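# Assemble two printed parts to match the dispenser prop

## Task

Join the two 3D-printed parts so they look like the assembled soap dispenser on the stand, which is only a reference model. The robot must not tip over or finish leaning, and nothing may be knocked over or pushed out of the work area.

## Robot and tools

Robot: a Dexmate Vega on three wheels (two steerable front wheels, a passive rear caster). It has a folding Z-shaped torso (hip, knee, waist), a pan/tilt head with head_camera, and two 7-joint arms with parallel grippers, each with a wrist camera (left_wrist_camera, right_wrist_camera). It starts in the stand posture: hip 0.469, knee 1.617, waist 0.048 is wrong; the values are 0.469, 1.617, 1.048. Nothing prevents it from tipping, and a fallen robot cannot recover.

Frames: the base frame sits on the floor under the turning point, 0.185 m behind the front axle; x forward, y left, z up, in metres. left_hand and right_hand are reported in it; each hand point lies between the fingers, 0.033 m back from closed tips. A hand's fingers point along its z, close along its y, and its back (camera side) faces -x. Odometry is the base frame at scene start, from wheel counts only.

Tool move: one action per call. Either base and/or joints (with optional speeds, min_time_s), or target (with optional min_time_s). cameras lists which images come back (head_camera, left_wrist_camera, right_wrist_camera, or all); an empty move just reports state and images.
- base: exactly one key, a relative offset from the current spot. translate_m (-2 to 2, + forward), strafe_m (-2 to 2, + left), rotate_rad (-3.2 to 3.2, + counter-clockwise). Front wheels re-steer first (up to about 1.1 s).
- joints: absolute angles in radians keyed by name, e.g. torso_hip_rad 0 to 1.57, torso_knee_rad 0 to 3.141, torso_waist_rad -1.57 to 1.57, head_pan_rad, head_tilt_rad, head_camera_tilt_rad, each arm's shoulder_pitch, shoulder_yaw, upper_arm_roll, elbow, forearm_roll, wrist_pitch, wrist_yaw, and left_gripper_rad/right_gripper_rad 0 (closed) to 0.785. Signs are mirrored on the right arm: right shoulder pitch and wrist pitch go down with negative values. Unnamed joints keep their old targets.
- target: an absolute pose for one hand: side (left/right), x, y, z in metres in the base frame, pitch_deg (90 fingers down, 0 level, -30 to 95), heading_deg (0 forward, + counter-clockwise), optional roll_deg (default 0), optional line_only to require a straight path. It is checked against the robot's own body only, not scene objects; if the check fails nothing moves and the status reads refused. Straight paths up to 45 cm are preferred, otherwise the arm swings along an arc that can go wide. Long moves may report short (part of ...): resend the same target.
- speeds: lower base top speeds for this call (translate/strafe 0.04 to 0.3 m/s, rotate 0.1 to 0.6 rad/s). min_time_s (0.1 to 8) stretches arm and head motions.

wait: seconds 0 to 10, robot holds its commands, returns state. zoom_image: camera plus region [x0,y0,x1,y1] in pixels of that camera's latest image (max 504 square). read_manual: licence text only. finished_scene: ends the scene for good; the parts must stay assembled without help.

Results: move says done or the worst status. base_status, joint_status, left_hand_status, right_hand_status report done, reached, short, off_target (resting away and may still push), contact_stop (arm pressed hard about 0.6 s; the whole arm or torso group drops its targets), time_out, not_followed (self-collision guard held the arm back, with a cause line), refused. Gripper angle does not prove a grasp; the soft fingers reach their angle either way. turned_by_imu over 0.03 rad after a straight drive suggests the base bumped something. base_tilt shows lean in degrees. MOTOR HOT, OVER-TEMPERATURE FAULT and TORQUE FAULT lines mean overloaded or overheated arms that stall for seconds.

Grip geometry: open fingers form a V; tip gap is about 0.3 x angle - 0.002 m, hand-point gap 0.24 x angle - 0.002 m. Commanding below the object's fitting angle squeezes; too hard can fling a wide part.

Postures: presets stand_high 0.78, 1.57, 0.44; lean_20 0.52, 1.05, 0.18; lean_45 0.52, 1.05, -0.26; low_lean_45 0, 0, -0.79. The folded arm, in key order: left 1, 0.5, -0.6, -2.5, 0, -0.9, 0; right -1, -0.5, 0.6, -2.5, 0, 0.9, 0. Fold the arms before deep leans, since hanging arms can strike the base.

Avoid: the two arms pressing or hitting each other (a hard press ends the scene), closing a gripper on the other hand's fingers, pressing on the table or furniture (the base doesn't stop on contact and a stuck arm overheats, so back off after any stop), dropping parts or releasing them while moving, hitting fixed things hard, and any lean that could topple the robot.

Each tool is called in YAML: its name, and indented under it one key for each argument.

## Session

move:

Scene clock: 0.00 s.
Joint torques (N m): no reading
base_odometry: x=+0.000 y=+0.000 heading=+0.000
turned_by_wheels: +0.000
turned_by_imu: +0.000
base_tilt: forward=-0.2 right=-0.5
base_status: not commanded
joint_positions: torso_hip_rad=+0.469 torso_knee_rad=+1.617 torso_waist_rad=+1.048 left_shoulder_pitch_rad=+2.188 left_shoulder_yaw_rad=+0.008 left_upper_arm_roll_rad=+0.015 left_elbow_rad=-1.101 left_forearm_roll_rad=+0.014 left_wrist_pitch_rad=-0.517 left_wrist_yaw_rad=-0.010 left_gripper_rad=+0.005 right_shoulder_pitch_rad=-2.210 right_shoulder_yaw_rad=-0.006 right_upper_arm_roll_rad=+0.008 right_elbow_rad=-1.101 right_forearm_roll_rad=+0.001 right_wrist_pitch_rad=+0.494 right_wrist_yaw_rad=+0.006 right_gripper_rad=+0.005 head_pan_rad=+0.000 head_tilt_rad=+0.000 head_camera_tilt_rad=+0.000
joint_status: not commanded
chest: x=-0.0112 y=+0.0000 z=+1.4155 quat_wxyz=(+0.999, +0.000, +0.050, +0.000) (m; base frame)
left_hand: x=+0.1896 y=+0.2173 z=+0.6334 quat_wxyz=(+0.435, +0.016, +0.900, -0.010) pitch_deg=+38.4 heading_deg=-2.3 roll_deg=-0.3 back=up (m; base frame)
right_hand: x=+0.1665 y=-0.2357 z=+0.6225 quat_wxyz=(+0.415, -0.002, +0.910, -0.002) pitch_deg=+41.0 heading_deg=-0.2 roll_deg=-0.4 back=up (m; base frame)
pictures: head_camera, left_wrist_camera, right_wrist_camera

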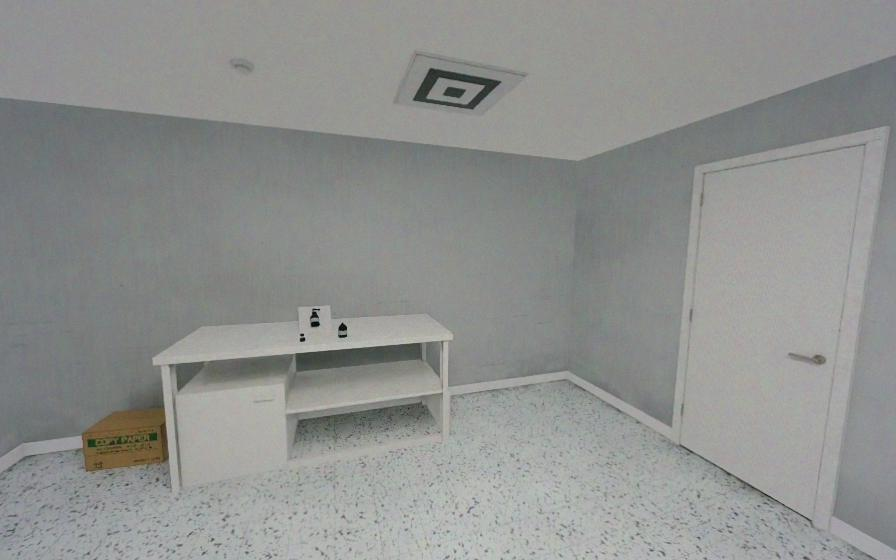

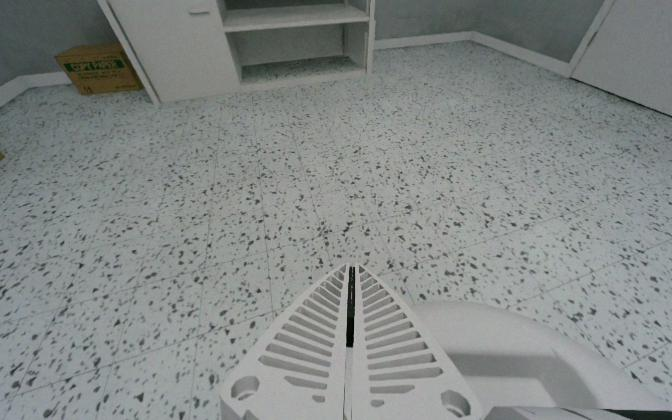

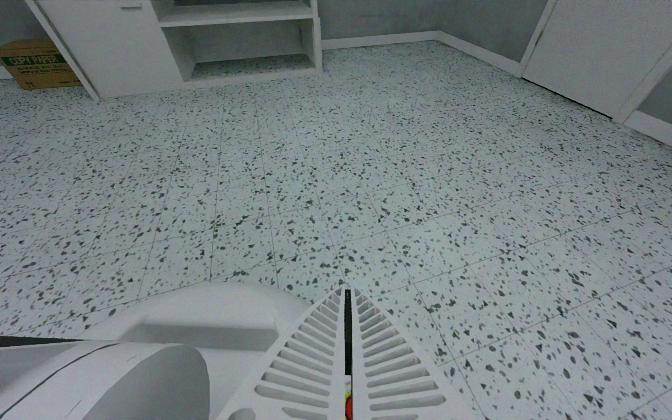

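zoom_image:
  camera: "head_camera"
  region: [260, 290, 390, 370]

Scaled by 3.877 from the camera's 896x560 image, which has a finer 960x600 frame.

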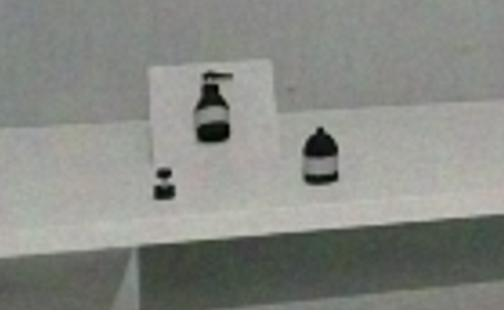

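move:
  base: {"rotate_rad":0.39}
  joints: {"head_camera_tilt_rad":0.5}

move:
  base: {"translate_m":1.5}

move:
  base: {"rotate_rad":-0.08}
  cameras: ["head_camera"]

zoom_image:
  camera: "head_camera"
  region: [300, 180, 600, 360]

Scene clock: 2.53 s.
Joint torques (N m): left_arm=[5.24 -1.29 0.22 -3.2 -0.29 -1.58 0.18] | right_arm=[-6.43 0.02 0.36 -0.84 -0.06 1.29 0]
move: done
base_odometry: x=+0.000 y=+0.000 heading=+0.389
turned_by_wheels: +0.389
turned_by_imu: +0.381
base_tilt: forward=-0.2 right=-0.6
base_status: done
joint_positions: torso_hip_rad=+0.469 torso_knee_rad=+1.617 torso_waist_rad=+1.048 left_shoulder_pitch_rad=+2.188 left_shoulder_yaw_rad=+0.008 left_upper_arm_roll_rad=+0.015 left_elbow_rad=-1.101 left_forearm_roll_rad=+0.014 left_wrist_pitch_rad=-0.517 left_wrist_yaw_rad=-0.010 left_gripper_rad=+0.005 right_shoulder_pitch_rad=-2.210 right_shoulder_yaw_rad=-0.006 right_upper_arm_roll_rad=+0.008 right_elbow_rad=-1.101 right_forearm_roll_rad=+0.001 right_wrist_pitch_rad=+0.494 right_wrist_yaw_rad=+0.006 right_gripper_rad=+0.005 head_pan_rad=+0.000 head_tilt_rad=+0.000 head_camera_tilt_rad=+0.499
joint_status: all done
chest: x=-0.0112 y=+0.0000 z=+1.4155 quat_wxyz=(+0.999, +0.000, +0.050, +0.000) (m; base frame)
left_hand: x=+0.1896 y=+0.2173 z=+0.6334 quat_wxyz=(+0.435, +0.016, +0.900, -0.010) pitch_deg=+38.4 heading_deg=-2.3 roll_deg=-0.3 back=up (m; base frame)
right_hand: x=+0.1665 y=-0.2357 z=+0.6225 quat_wxyz=(+0.415, -0.002, +0.910, -0.002) pitch_deg=+41.0 heading_deg=-0.2 roll_deg=-0.4 back=up (m; base frame)
pictures: none

Scene clock: 9.37 s.
Joint torques (N m): left_arm=[5.31 -0.86 -1.27 -2.57 -0.23 -0.58 -0.09] | right_arm=[-7.3 -0.32 0.08 -1.61 -0.21 1.7 -0.2]
move: done
base_odometry: x=+1.388 y=+0.569 heading=+0.390
turned_by_wheels: +0.000
turned_by_imu: +0.001
base_tilt: forward=-0.2 right=-0.5
base_status: done
joint_positions: torso_hip_rad=+0.469 torso_knee_rad=+1.617 torso_waist_rad=+1.048 left_shoulder_pitch_rad=+2.188 left_shoulder_yaw_rad=+0.008 left_upper_arm_roll_rad=+0.015 left_elbow_rad=-1.101 left_forearm_roll_rad=+0.014 left_wrist_pitch_rad=-0.517 left_wrist_yaw_rad=-0.010 left_gripper_rad=+0.005 right_shoulder_pitch_rad=-2.210 right_shoulder_yaw_rad=-0.006 right_upper_arm_roll_rad=+0.008 right_elbow_rad=-1.101 right_forearm_roll_rad=+0.001 right_wrist_pitch_rad=+0.494 right_wrist_yaw_rad=+0.006 right_gripper_rad=+0.005 head_pan_rad=+0.000 head_tilt_rad=+0.000 head_camera_tilt_rad=+0.499
joint_status: not commanded
chest: x=-0.0111 y=+0.0000 z=+1.4155 quat_wxyz=(+0.999, +0.000, +0.050, +0.000) (m; base frame)
left_hand: x=+0.1896 y=+0.2173 z=+0.6334 quat_wxyz=(+0.435, +0.016, +0.900, -0.010) pitch_deg=+38.4 heading_deg=-2.3 roll_deg=-0.3 back=up (m; base frame)
right_hand: x=+0.1665 y=-0.2357 z=+0.6225 quat_wxyz=(+0.415, -0.002, +0.910, -0.002) pitch_deg=+41.0 heading_deg=-0.2 roll_deg=-0.4 back=up (m; base frame)
pictures: none

Scene clock: 10.70 s.
Joint torques (N m): left_arm=[6.59 0.02 -1.28 -4.15 -0.18 -1.51 -0.01] | right_arm=[-7.47 0.39 0.08 -2.02 -0.07 1.14 -0.05]
move: done
base_odometry: x=+1.388 y=+0.569 heading=+0.310
turned_by_wheels: -0.080
turned_by_imu: -0.076
base_tilt: forward=-0.2 right=-0.5
base_status: done
joint_positions: torso_hip_rad=+0.469 torso_knee_rad=+1.617 torso_waist_rad=+1.048 left_shoulder_pitch_rad=+2.188 left_shoulder_yaw_rad=+0.008 left_upper_arm_roll_rad=+0.015 left_elbow_rad=-1.101 left_forearm_roll_rad=+0.014 left_wrist_pitch_rad=-0.517 left_wrist_yaw_rad=-0.010 left_gripper_rad=+0.005 right_shoulder_pitch_rad=-2.210 right_shoulder_yaw_rad=-0.006 right_upper_arm_roll_rad=+0.008 right_elbow_rad=-1.101 right_forearm_roll_rad=+0.001 right_wrist_pitch_rad=+0.494 right_wrist_yaw_rad=+0.006 right_gripper_rad=+0.005 head_pan_rad=+0.000 head_tilt_rad=+0.000 head_camera_tilt_rad=+0.499
joint_status: not commanded
chest: x=-0.0111 y=+0.0000 z=+1.4155 quat_wxyz=(+0.999, +0.000, +0.050, +0.000) (m; base frame)
left_hand: x=+0.1896 y=+0.2173 z=+0.6334 quat_wxyz=(+0.435, +0.016, +0.900, -0.010) pitch_deg=+38.4 heading_deg=-2.3 roll_deg=-0.3 back=up (m; base frame)
right_hand: x=+0.1665 y=-0.2357 z=+0.6225 quat_wxyz=(+0.415, -0.002, +0.910, -0.002) pitch_deg=+41.0 heading_deg=-0.2 roll_deg=-0.4 back=up (m; base frame)
pictures: head_camera

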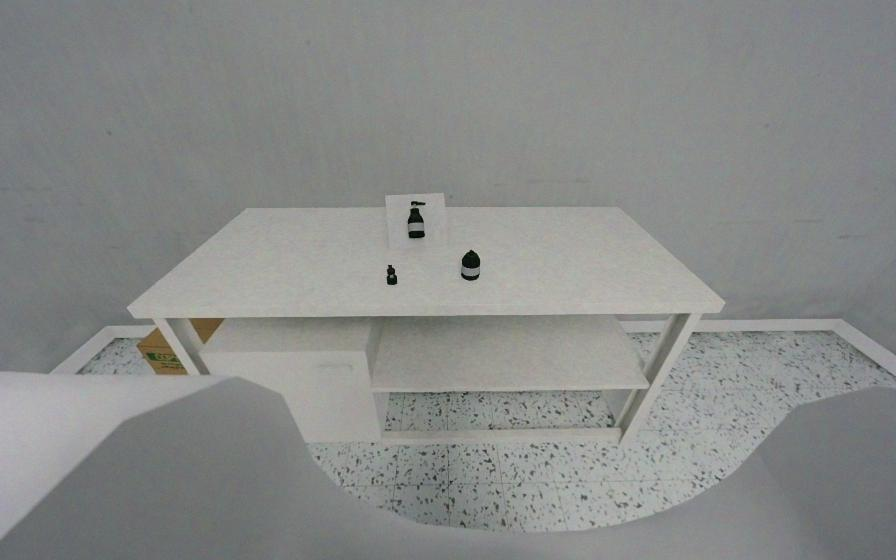

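Scaled by 1.680 from the camera's 896x560 image, which has a finer 960x600 frame.

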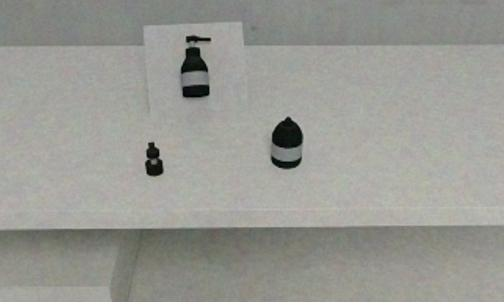

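move:
  target: {"side":"left","x":0.40,"y":0.25,"z":1.08,"pitch_deg":45,"heading_deg":0}

move:
  target: {"side":"right","x":0.40,"y":-0.25,"z":1.08,"pitch_deg":45,"heading_deg":0}

move:
  base: {"translate_m":0.34}
  joints: {"left_gripper_rad":0.4,"right_gripper_rad":0.6}
  speeds: {"translate_m":0.15}
  cameras: ["all"]

zoom_image:
  camera: "head_camera"
  region: [340, 200, 540, 360]

Scene clock: 17.77 s.
Joint torques (N m): left_arm=[-1.49 4.17 -10.43 -3.29 0.89 0.86 -0.29] | right_arm=[-6.67 0.8 0.02 -1.39 -0.07 1.49 -0.22]
move: done
base_odometry: x=+1.388 y=+0.569 heading=+0.310
turned_by_wheels: +0.000
turned_by_imu: +0.001
base_tilt: forward=-0.2 right=-0.5
base_status: not commanded
joint_positions: torso_hip_rad=+0.469 torso_knee_rad=+1.617 torso_waist_rad=+1.048 left_shoulder_pitch_rad=+2.631 left_shoulder_yaw_rad=+1.436 left_upper_arm_roll_rad=-0.843 left_elbow_rad=-2.655 left_forearm_roll_rad=+1.201 left_wrist_pitch_rad=-0.320 left_wrist_yaw_rad=-1.068 left_gripper_rad=+0.005 right_shoulder_pitch_rad=-2.210 right_shoulder_yaw_rad=-0.006 right_upper_arm_roll_rad=+0.008 right_elbow_rad=-1.101 right_forearm_roll_rad=+0.001 right_wrist_pitch_rad=+0.494 right_wrist_yaw_rad=+0.006 right_gripper_rad=+0.005 head_pan_rad=+0.000 head_tilt_rad=+0.000 head_camera_tilt_rad=+0.499
joint_status: not commanded
chest: x=-0.0111 y=+0.0000 z=+1.4155 quat_wxyz=(+0.999, +0.000, +0.050, +0.000) (m; base frame)
left_hand: x=+0.3997 y=+0.2521 z=+1.0779 quat_wxyz=(+0.001, +0.925, +0.004, +0.380) pitch_deg=+45.3 heading_deg=+0.1 roll_deg=-0.4 back=down (m; base frame)
left_hand_status: reached (checked arc [a long move; over the whole arc the hand travels 0.57 m to end 0.49 m from its start, up to 0.12 m off the straight line; left_elbow_rad turns most, 1.56 rad; on the way or at its end the hand turns up to 179 deg from its attitude at the start], planned for 5.2 s): 3 mm and 0.6 deg off.
right_hand: x=+0.1665 y=-0.2357 z=+0.6225 quat_wxyz=(+0.415, -0.002, +0.910, -0.002) pitch_deg=+41.0 heading_deg=-0.2 roll_deg=-0.4 back=up (m; base frame)
pictures: none

Scene clock: 24.47 s.
Joint torques (N m): left_arm=[0.07 5.97 -9.76 -3.02 0.66 0.81 -0.2] | right_arm=[-0.67 -5.26 11.28 -4.76 -0.49 -1.34 0.12]
move: done
base_odometry: x=+1.388 y=+0.569 heading=+0.310
turned_by_wheels: +0.000
turned_by_imu: +0.001
base_tilt: forward=-0.1 right=-0.6
base_status: not commanded
joint_positions: torso_hip_rad=+0.469 torso_knee_rad=+1.617 torso_waist_rad=+1.048 left_shoulder_pitch_rad=+2.633 left_shoulder_yaw_rad=+1.440 left_upper_arm_roll_rad=-0.846 left_elbow_rad=-2.660 left_forearm_roll_rad=+1.205 left_wrist_pitch_rad=-0.319 left_wrist_yaw_rad=-1.072 left_gripper_rad=+0.005 right_shoulder_pitch_rad=-2.632 right_shoulder_yaw_rad=-1.436 right_upper_arm_roll_rad=+0.843 right_elbow_rad=-2.655 right_forearm_roll_rad=-1.202 right_wrist_pitch_rad=+0.319 right_wrist_yaw_rad=+1.068 right_gripper_rad=+0.005 head_pan_rad=+0.000 head_tilt_rad=+0.000 head_camera_tilt_rad=+0.499
joint_status: not commanded
chest: x=-0.0111 y=+0.0000 z=+1.4155 quat_wxyz=(+0.999, +0.000, +0.050, +0.000) (m; base frame)
left_hand: x=+0.4000 y=+0.2500 z=+1.0799 quat_wxyz=(+0.000, +0.924, +0.000, +0.383) pitch_deg=+45.0 heading_deg=+0.0 roll_deg=+0.0 back=down (m; base frame)
right_hand: x=+0.3997 y=-0.2522 z=+1.0778 quat_wxyz=(+0.001, -0.925, +0.004, -0.380) pitch_deg=+45.3 heading_deg=-0.1 roll_deg=+0.4 back=down (m; base frame)
right_hand_status: reached (checked arc [a long move; over the whole arc the hand travels 0.59 m to end 0.51 m from its start, up to 0.12 m off the straight line; right_elbow_rad turns most, 1.56 rad; on the way or at its end the hand turns up to 180 deg from its attitude at the start], planned for 5.2 s): 3 mm and 0.6 deg off.
pictures: none

Scene clock: 28.27 s.
Joint torques (N m): left_arm=[-1 4.14 -10.41 -2.19 0.34 0.86 -0.15] | right_arm=[-0.71 -4.65 10.56 -4.47 -0.47 -1.36 0.42]
move: done
base_odometry: x=+1.712 y=+0.672 heading=+0.310
turned_by_wheels: -0.001
turned_by_imu: +0.001
base_tilt: forward=-0.2 right=-0.5
base_status: done
joint_positions: torso_hip_rad=+0.469 torso_knee_rad=+1.617 torso_waist_rad=+1.048 left_shoulder_pitch_rad=+2.633 left_shoulder_yaw_rad=+1.440 left_upper_arm_roll_rad=-0.846 left_elbow_rad=-2.660 left_forearm_roll_rad=+1.205 left_wrist_pitch_rad=-0.319 left_wrist_yaw_rad=-1.072 left_gripper_rad=+0.400 right_shoulder_pitch_rad=-2.633 right_shoulder_yaw_rad=-1.441 right_upper_arm_roll_rad=+0.845 right_elbow_rad=-2.660 right_forearm_roll_rad=-1.206 right_wrist_pitch_rad=+0.319 right_wrist_yaw_rad=+1.072 right_gripper_rad=+0.600 head_pan_rad=+0.000 head_tilt_rad=+0.000 head_camera_tilt_rad=+0.499
joint_status: all done
chest: x=-0.0111 y=+0.0000 z=+1.4155 quat_wxyz=(+0.999, +0.000, +0.050, +0.000) (m; base frame)
left_hand: x=+0.4000 y=+0.2500 z=+1.0799 quat_wxyz=(+0.000, +0.924, +0.000, +0.383) pitch_deg=+45.0 heading_deg=+0.0 roll_deg=+0.0 back=down (m; base frame)
right_hand: x=+0.4000 y=-0.2501 z=+1.0798 quat_wxyz=(+0.000, -0.924, +0.000, -0.383) pitch_deg=+45.0 heading_deg=+0.0 roll_deg=+0.0 back=down (m; base frame)
pictures: head_camera, left_wrist_camera, right_wrist_camera

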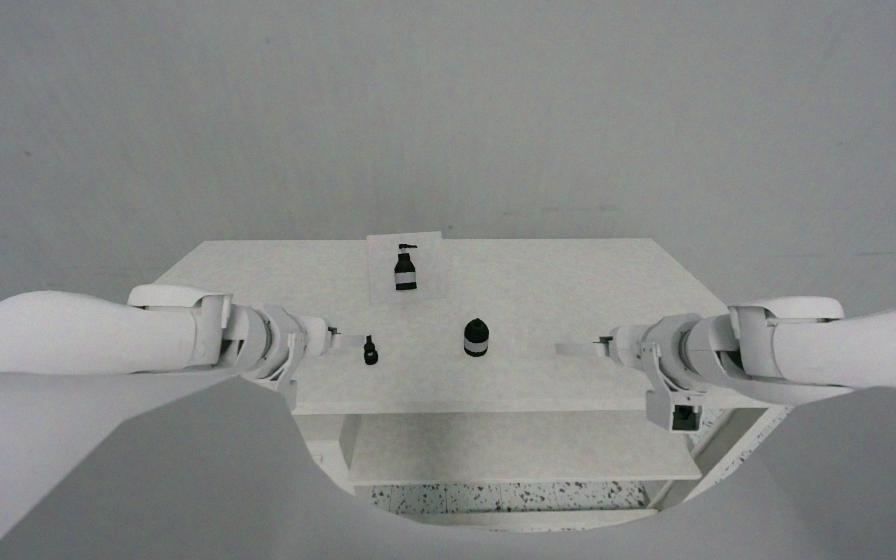

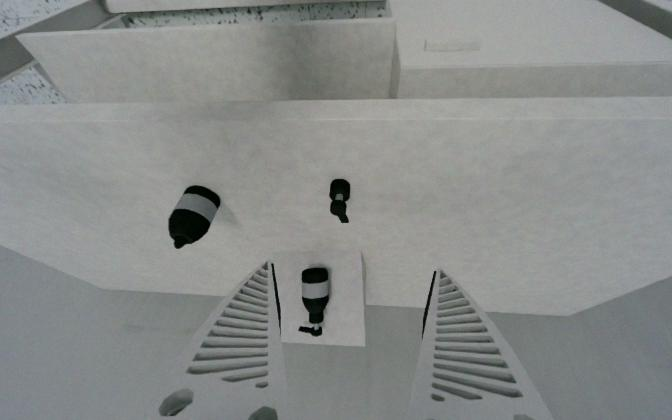

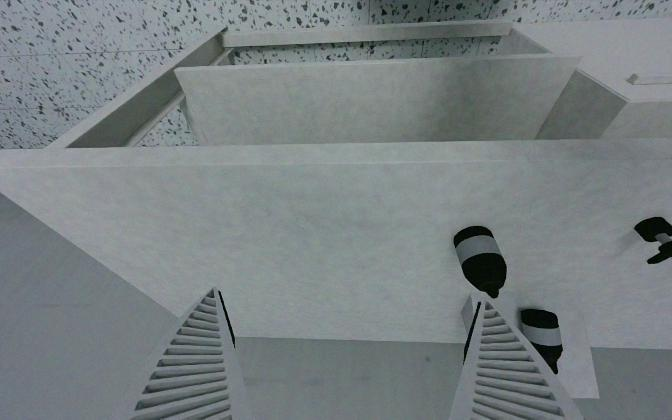

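Scaled by 2.520 from the camera's 896x560 image, which has a finer 960x600 frame.

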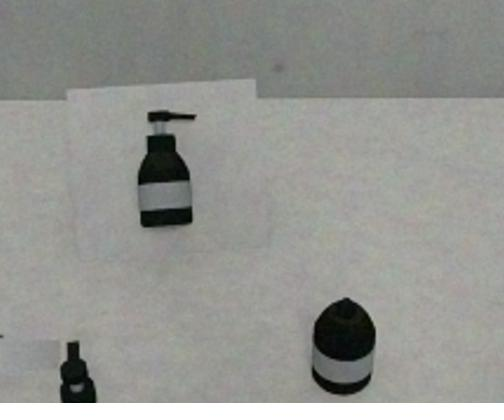

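zoom_image:
  camera: "left_wrist_camera"
  region: [150, 160, 390, 360]

zoom_image:
  camera: "head_camera"
  region: [440, 300, 520, 370]

zoom_image:
  camera: "head_camera"
  region: [320, 320, 400, 380]

zoom_image:
  camera: "head_camera"
  region: [360, 225, 450, 305]

zoom_image:
  camera: "right_wrist_camera"
  region: [430, 200, 590, 400]

Scaled by 2.100 from the camera's 672x420 image, which has a finer 960x600 frame.

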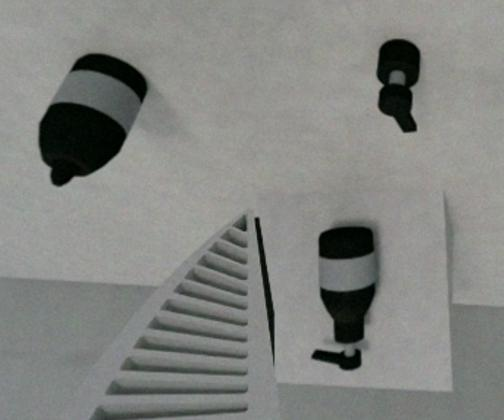

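Scaled by 6.300 from the camera's 896x560 image, which has a finer 960x600 frame.

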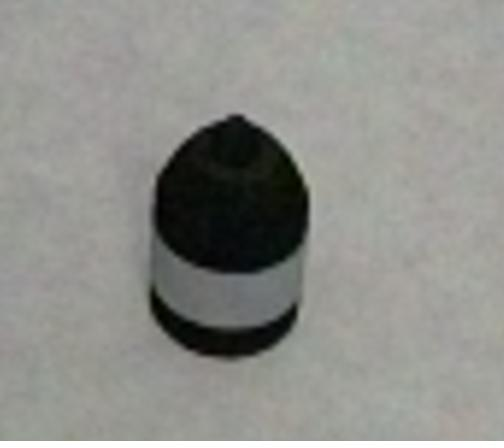

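Scaled by 6.300 from the camera's 896x560 image, which has a finer 960x600 frame.

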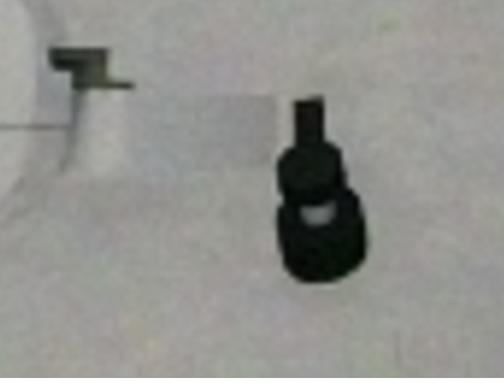

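Scaled by 5.600 from the camera's 896x560 image, which has a finer 960x600 frame.

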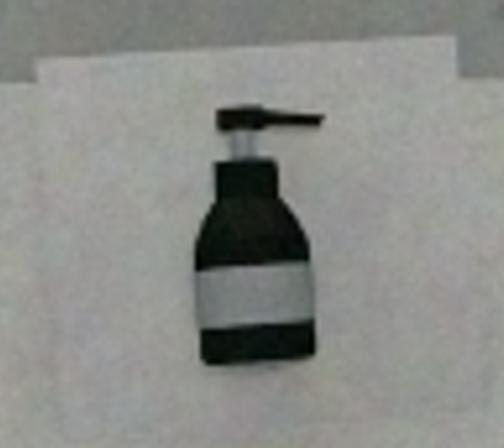

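Scaled by 2.520 from the camera's 672x420 image, which has a finer 960x600 frame.

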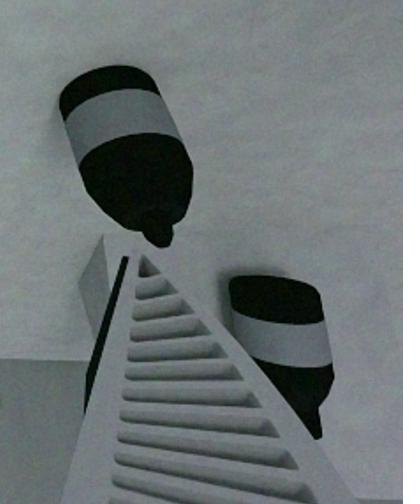

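move:
  target: {"side":"left","x":0.572,"y":0.23,"z":1.0,"pitch_deg":90,"heading_deg":0}

move:
  target: {"side":"right","x":0.60,"y":-0.06,"z":1.07,"pitch_deg":90,"heading_deg":0}
  cameras: ["all"]

Scene clock: 44.50 s.
Joint torques (N m): left_arm=[-28.11 -37.09 -10.03 -15.72 -3.28 5.02 11.69] | right_arm=[-0.38 -4.84 10.33 -2.97 -0.42 -0.27 0.04]
move: short
TORQUE FAULT: left_wrist_yaw_rad reached its load limit. The left arm stopped for 10 seconds, dropped its targets and accepts commands again: back off and push less far. Before the stop ended, the hold on left_wrist_yaw_rad was turned back by 0.5 degrees, the way its load pushed it. The stop added 9.5 s to the call and to motion_time.
base_odometry: x=+1.712 y=+0.672 heading=+0.312
turned_by_wheels: +0.002
turned_by_imu: +0.006
base_tilt: forward=-0.2 right=-0.6
base_status: not commanded
joint_positions: torso_hip_rad=+0.470 torso_knee_rad=+1.616 torso_waist_rad=+1.048 left_shoulder_pitch_rad=+1.048 left_shoulder_yaw_rad=+0.838 left_upper_arm_roll_rad=+0.561 left_elbow_rad=-1.414 left_forearm_roll_rad=+0.812 left_wrist_pitch_rad=-0.972 left_wrist_yaw_rad=-1.135 left_gripper_rad=+0.400 right_shoulder_pitch_rad=-2.633 right_shoulder_yaw_rad=-1.441 right_upper_arm_roll_rad=+0.845 right_elbow_rad=-2.660 right_forearm_roll_rad=-1.206 right_wrist_pitch_rad=+0.319 right_wrist_yaw_rad=+1.072 right_gripper_rad=+0.600 head_pan_rad=+0.000 head_tilt_rad=+0.000 head_camera_tilt_rad=+0.499
joint_status: not commanded
chest: x=-0.0126 y=+0.0000 z=+1.4156 quat_wxyz=(+0.999, +0.000, +0.049, +0.000) (m; base frame)
left_hand: x=+0.4528 y=+0.2520 z=+0.8376 quat_wxyz=(+0.118, +0.978, +0.173, +0.022) pitch_deg=+76.2 heading_deg=-69.3 roll_deg=-89.4 (m; base frame)
left_hand_status: short (checked arc [a long move; over the whole arc the hand travels 0.67 m to end 0.19 m from its start, up to 0.22 m off the straight line; left_shoulder_pitch_rad turns most, 2.56 rad; on the way or at its end the hand turns up to 50 deg from its attitude at the start], planned for 8.3 s): torque_fault, 203 mm and 24.3 deg off.
right_hand: x=+0.3990 y=-0.2501 z=+1.0806 quat_wxyz=(+0.000, -0.924, +0.000, -0.383) pitch_deg=+44.9 heading_deg=+0.0 roll_deg=+0.0 back=down (m; base frame)
pictures: none

not run: a stop came earlier in this reply.

move:
  joints: {"left_shoulder_pitch_rad":0.75}
  cameras: ["all"]

Scene clock: 47.23 s.
Joint torques (N m): left_arm=[-23.81 1.36 -10.33 -3.79 -0.39 0.05 0.32] | right_arm=[-0.35 -3.37 9.42 -4.89 -0.36 -0.98 0]
move: done
base_odometry: x=+1.712 y=+0.672 heading=+0.310
turned_by_wheels: -0.001
turned_by_imu: -0.002
base_tilt: forward=-0.2 right=-0.6
base_status: not commanded
joint_positions: torso_hip_rad=+0.469 torso_knee_rad=+1.617 torso_waist_rad=+1.048 left_shoulder_pitch_rad=+0.755 left_shoulder_yaw_rad=+0.836 left_upper_arm_roll_rad=+0.562 left_elbow_rad=-1.414 left_forearm_roll_rad=+0.811 left_wrist_pitch_rad=-0.970 left_wrist_yaw_rad=-1.132 left_gripper_rad=+0.400 right_shoulder_pitch_rad=-2.633 right_shoulder_yaw_rad=-1.441 right_upper_arm_roll_rad=+0.845 right_elbow_rad=-2.660 right_forearm_roll_rad=-1.206 right_wrist_pitch_rad=+0.319 right_wrist_yaw_rad=+1.072 right_gripper_rad=+0.600 head_pan_rad=+0.000 head_tilt_rad=+0.000 head_camera_tilt_rad=+0.499
joint_status: all done
chest: x=-0.0114 y=+0.0000 z=+1.4155 quat_wxyz=(+0.999, +0.000, +0.050, +0.000) (m; base frame)
left_hand: x=+0.6011 y=+0.2497 z=+0.9964 quat_wxyz=(+0.144, +0.964, +0.154, +0.164) pitch_deg=+64.8 heading_deg=-32.2 roll_deg=-50.4 back=down (m; base frame)
right_hand: x=+0.3998 y=-0.2501 z=+1.0800 quat_wxyz=(+0.000, -0.924, +0.000, -0.383) pitch_deg=+45.0 heading_deg=+0.0 roll_deg=+0.0 back=down (m; base frame)
pictures: head_camera, left_wrist_camera, right_wrist_camera

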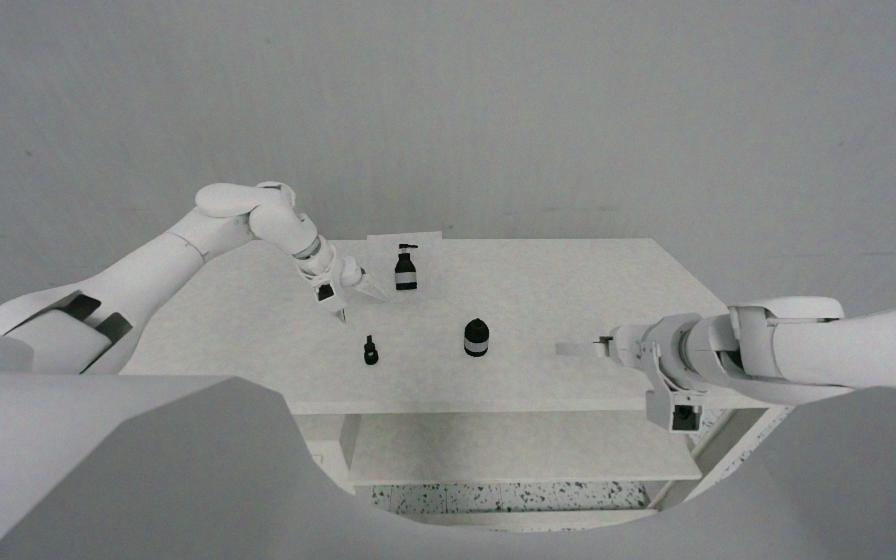

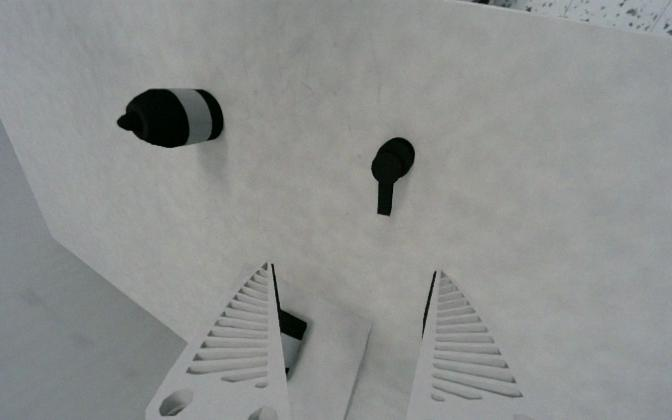

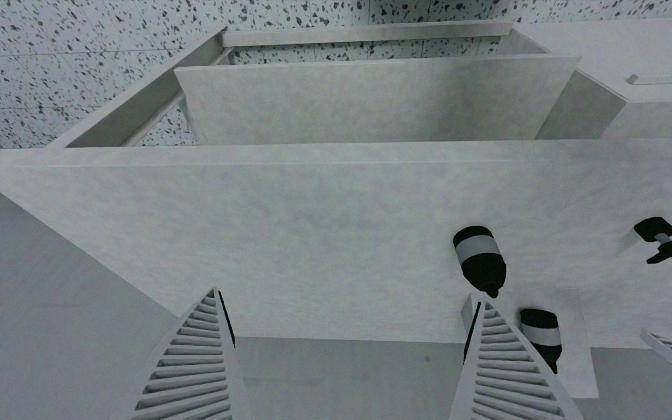

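move:
  target: {"side":"left","x":0.575,"y":0.23,"z":1.02,"pitch_deg":90,"heading_deg":15,"line_only":true}
  cameras: ["all"]

zoom_image:
  camera: "left_wrist_camera"
  region: [250, 60, 500, 310]

Scene clock: 52.57 s.
Joint torques (N m): left_arm=[-29.07 -1.66 -6.09 0.8 -1.13 -0.1 -0.09] | right_arm=[-0.37 -3.45 9.78 -4.86 -0.27 -0.55 0]
move: done
base_odometry: x=+1.712 y=+0.672 heading=+0.310
turned_by_wheels: +0.000
turned_by_imu: +0.001
base_tilt: forward=-0.2 right=-0.7
base_status: not commanded
joint_positions: torso_hip_rad=+0.469 torso_knee_rad=+1.617 torso_waist_rad=+1.048 left_shoulder_pitch_rad=+0.012 left_shoulder_yaw_rad=+0.591 left_upper_arm_roll_rad=+1.588 left_elbow_rad=-0.896 left_forearm_roll_rad=+0.208 left_wrist_pitch_rad=-0.991 left_wrist_yaw_rad=-1.348 left_gripper_rad=+0.400 right_shoulder_pitch_rad=-2.633 right_shoulder_yaw_rad=-1.441 right_upper_arm_roll_rad=+0.845 right_elbow_rad=-2.660 right_forearm_roll_rad=-1.206 right_wrist_pitch_rad=+0.319 right_wrist_yaw_rad=+1.072 right_gripper_rad=+0.600 head_pan_rad=+0.000 head_tilt_rad=+0.000 head_camera_tilt_rad=+0.499
joint_status: not commanded
chest: x=-0.0114 y=+0.0000 z=+1.4155 quat_wxyz=(+0.999, +0.000, +0.050, +0.000) (m; base frame)
left_hand: x=+0.5749 y=+0.2296 z=+1.0195 quat_wxyz=(+0.001, +0.991, +0.130, +0.000) pitch_deg=+89.9 heading_deg=+15.0 roll_deg=+0.0 (m; base frame)
left_hand_status: reached (straight line, planned for 3.7 s): 1 mm and 0.1 deg off.
right_hand: x=+0.3998 y=-0.2501 z=+1.0800 quat_wxyz=(+0.000, -0.924, +0.000, -0.383) pitch_deg=+45.0 heading_deg=+0.0 roll_deg=+0.0 back=down (m; base frame)
pictures: head_camera, left_wrist_camera, right_wrist_camera

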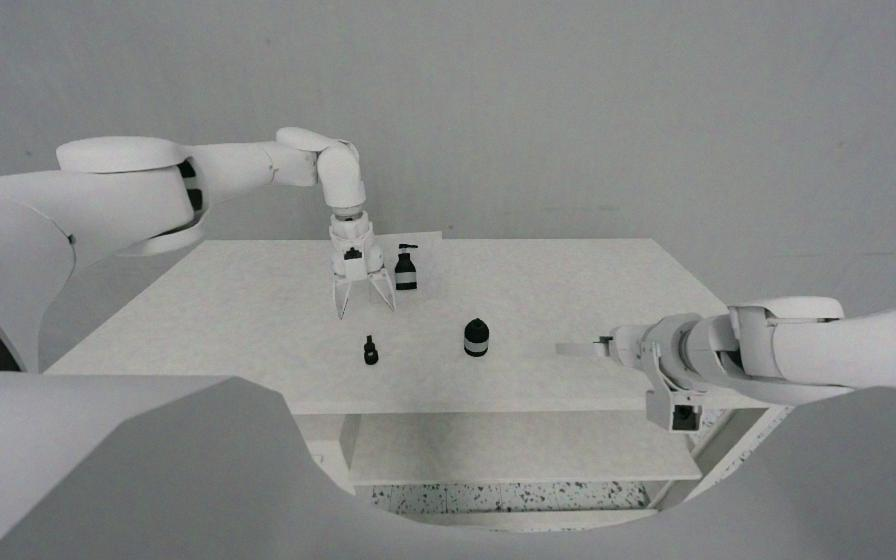

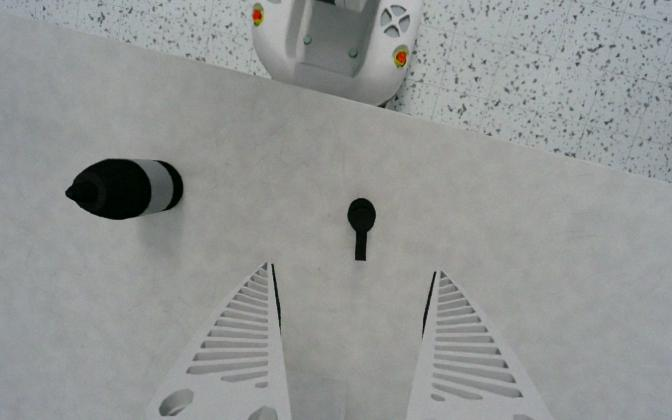

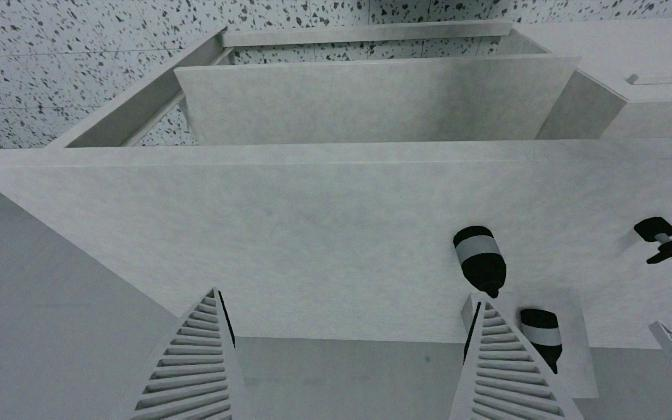

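Scaled by 2.016 from the camera's 672x420 image, which has a finer 960x600 frame.

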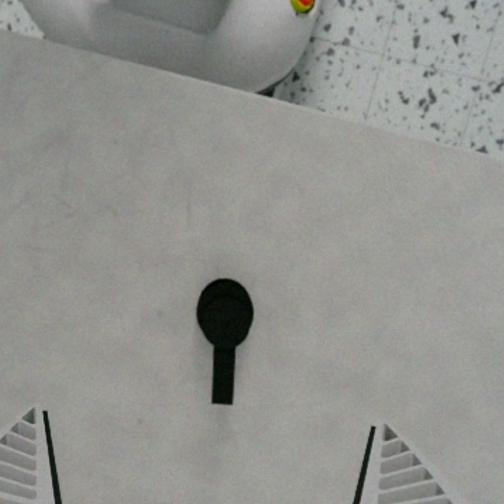

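move:
  target: {"side":"left","x":0.542,"y":0.25,"z":0.94,"pitch_deg":90,"heading_deg":15,"line_only":true}
  cameras: ["all"]

zoom_image:
  camera: "left_wrist_camera"
  region: [230, 160, 450, 340]

zoom_image:
  camera: "head_camera"
  region: [310, 290, 430, 390]

Scene clock: 55.23 s.
Joint torques (N m): left_arm=[-19.78 4.81 -7.53 0.32 -0.58 -0.43 0.11] | right_arm=[1.04 -2.83 9.69 -3.71 -0.41 -0.6 -0.02]
move: done
base_odometry: x=+1.712 y=+0.672 heading=+0.310
turned_by_wheels: +0.000
turned_by_imu: +0.000
base_tilt: forward=+0.0 right=-0.5
base_status: not commanded
joint_positions: torso_hip_rad=+0.469 torso_knee_rad=+1.617 torso_waist_rad=+1.048 left_shoulder_pitch_rad=+0.133 left_shoulder_yaw_rad=+0.717 left_upper_arm_roll_rad=+1.597 left_elbow_rad=-1.083 left_forearm_roll_rad=+0.382 left_wrist_pitch_rad=-0.894 left_wrist_yaw_rad=-1.182 left_gripper_rad=+0.400 right_shoulder_pitch_rad=-2.633 right_shoulder_yaw_rad=-1.441 right_upper_arm_roll_rad=+0.845 right_elbow_rad=-2.660 right_forearm_roll_rad=-1.206 right_wrist_pitch_rad=+0.319 right_wrist_yaw_rad=+1.072 right_gripper_rad=+0.600 head_pan_rad=+0.000 head_tilt_rad=+0.000 head_camera_tilt_rad=+0.499
joint_status: not commanded
chest: x=-0.0114 y=+0.0000 z=+1.4155 quat_wxyz=(+0.999, +0.000, +0.050, +0.000) (m; base frame)
left_hand: x=+0.5431 y=+0.2494 z=+0.9422 quat_wxyz=(+0.000, +0.991, +0.131, +0.000) pitch_deg=+90.0 heading_deg=+15.0 roll_deg=+0.0 (m; base frame)
left_hand_status: reached (straight line, planned for 1.0 s): 3 mm and 0.0 deg off.
right_hand: x=+0.3998 y=-0.2501 z=+1.0800 quat_wxyz=(+0.000, -0.924, +0.000, -0.383) pitch_deg=+45.0 heading_deg=+0.0 roll_deg=+0.0 back=down (m; base frame)
pictures: head_camera, left_wrist_camera, right_wrist_camera

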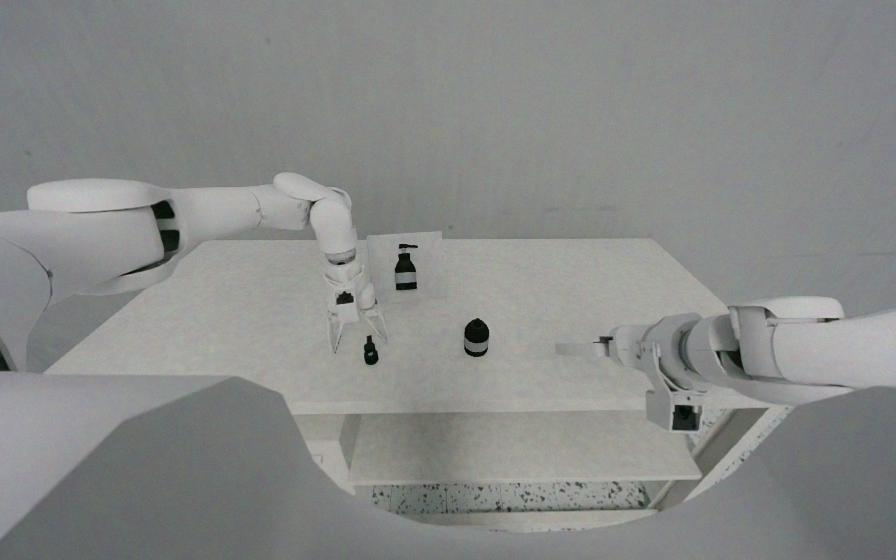

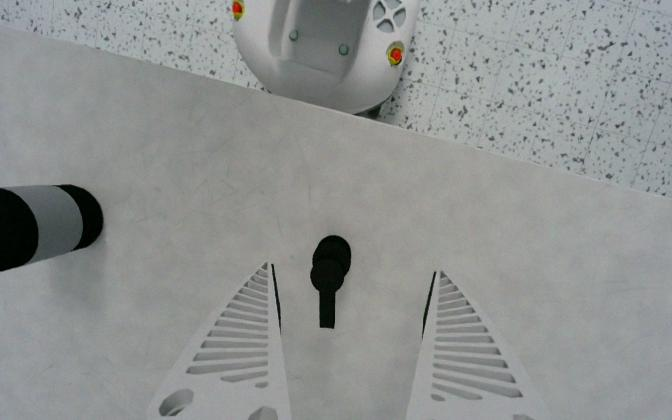

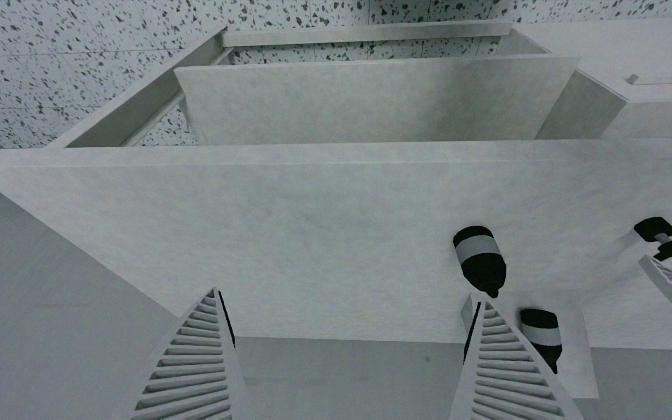

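Scaled by 2.291 from the camera's 672x420 image, which has a finer 960x600 frame.

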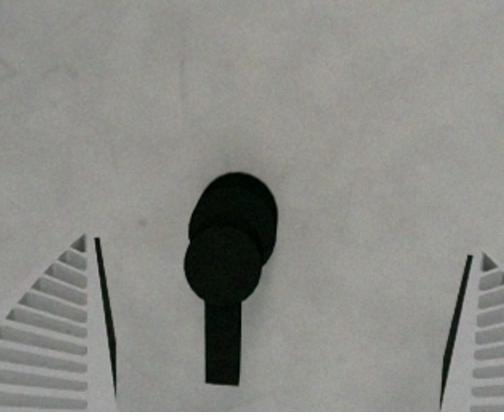

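Scaled by 4.200 from the camera's 896x560 image, which has a finer 960x600 frame.

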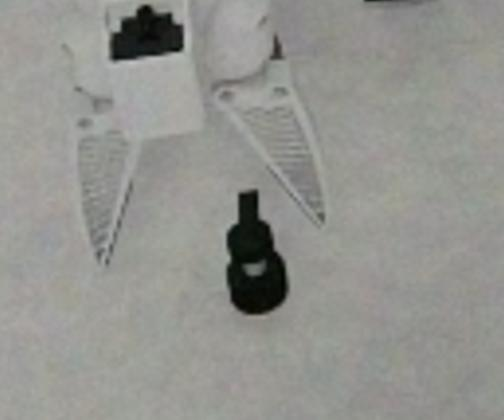

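move:
  target: {"side":"left","x":0.546,"y":0.241,"z":0.879,"pitch_deg":90,"heading_deg":15,"line_only":true}
  cameras: ["all"]

zoom_image:
  camera: "head_camera"
  region: [310, 290, 430, 390]

zoom_image:
  camera: "left_wrist_camera"
  region: [230, 200, 450, 400]

Scene clock: 58.00 s.
Joint torques (N m): left_arm=[27.23 -5.65 13.2 0.12 0.95 0.5 1.85] | right_arm=[0.82 -3.91 10.18 -3.26 -0.4 -0.75 -0.04]
move: done
base_odometry: x=+1.712 y=+0.672 heading=+0.310
turned_by_wheels: +0.000
turned_by_imu: +0.001
base_tilt: forward=-0.1 right=-0.5
base_status: not commanded
joint_positions: torso_hip_rad=+0.469 torso_knee_rad=+1.616 torso_waist_rad=+1.049 left_shoulder_pitch_rad=+0.211 left_shoulder_yaw_rad=+0.593 left_upper_arm_roll_rad=+1.612 left_elbow_rad=-0.889 left_forearm_roll_rad=+0.533 left_wrist_pitch_rad=-0.916 left_wrist_yaw_rad=-1.006 left_gripper_rad=+0.400 right_shoulder_pitch_rad=-2.633 right_shoulder_yaw_rad=-1.441 right_upper_arm_roll_rad=+0.845 right_elbow_rad=-2.660 right_forearm_roll_rad=-1.206 right_wrist_pitch_rad=+0.319 right_wrist_yaw_rad=+1.072 right_gripper_rad=+0.600 head_pan_rad=+0.000 head_tilt_rad=+0.000 head_camera_tilt_rad=+0.499
joint_status: not commanded
chest: x=-0.0124 y=+0.0000 z=+1.4155 quat_wxyz=(+0.999, +0.000, +0.049, +0.000) (m; base frame)
left_hand: x=+0.5471 y=+0.2409 z=+0.8829 quat_wxyz=(+0.001, +0.991, +0.131, +0.002) pitch_deg=+89.8 heading_deg=+15.1 roll_deg=+0.0 (m; base frame)
left_hand_status: reached (straight line, planned for 1.0 s): 4 mm and 0.2 deg off.
right_hand: x=+0.3993 y=-0.2501 z=+1.0806 quat_wxyz=(+0.000, -0.924, +0.000, -0.383) pitch_deg=+44.9 heading_deg=+0.0 roll_deg=+0.0 back=down (m; base frame)
pictures: head_camera, left_wrist_camera, right_wrist_camera

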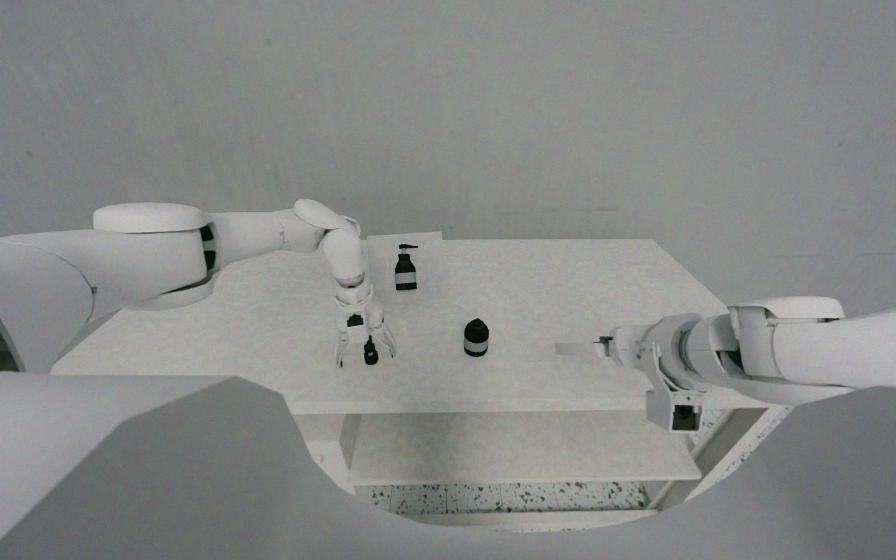

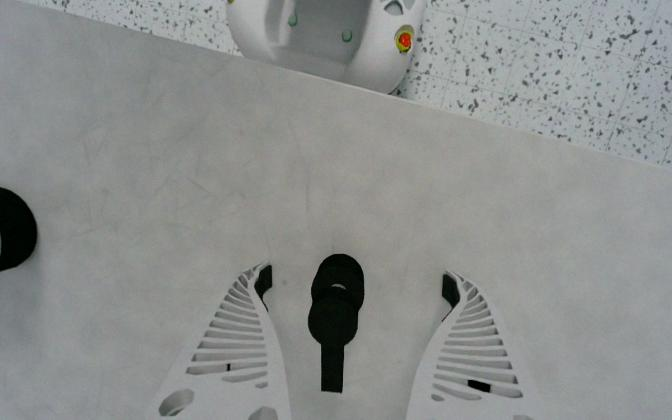

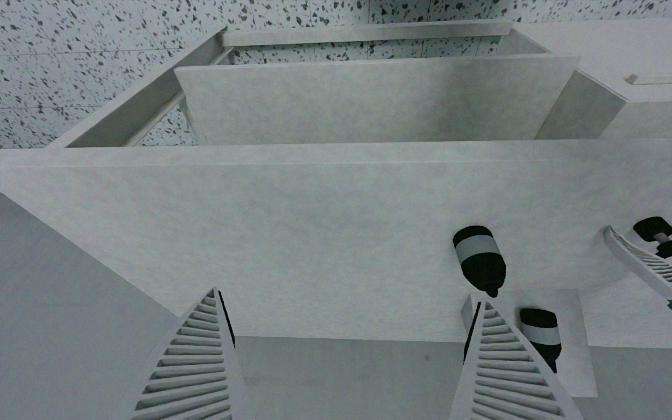

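Scaled by 4.200 from the camera's 896x560 image, which has a finer 960x600 frame.

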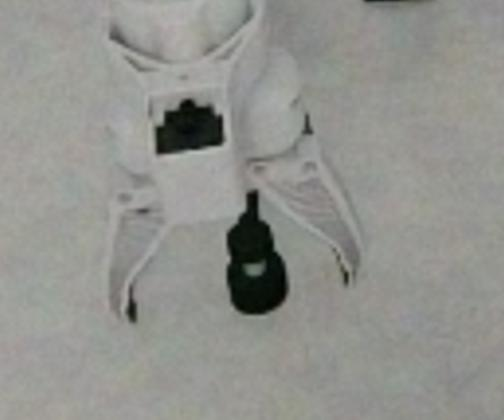

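Scaled by 2.291 from the camera's 672x420 image, which has a finer 960x600 frame.

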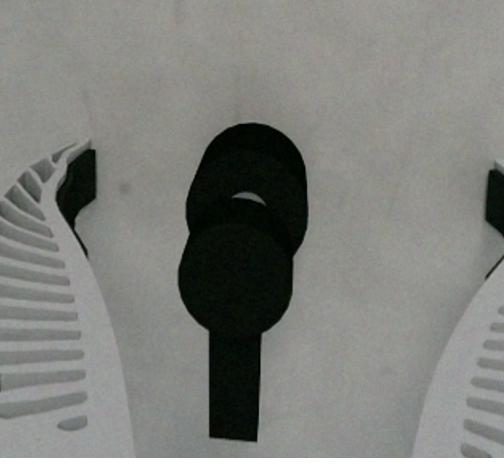

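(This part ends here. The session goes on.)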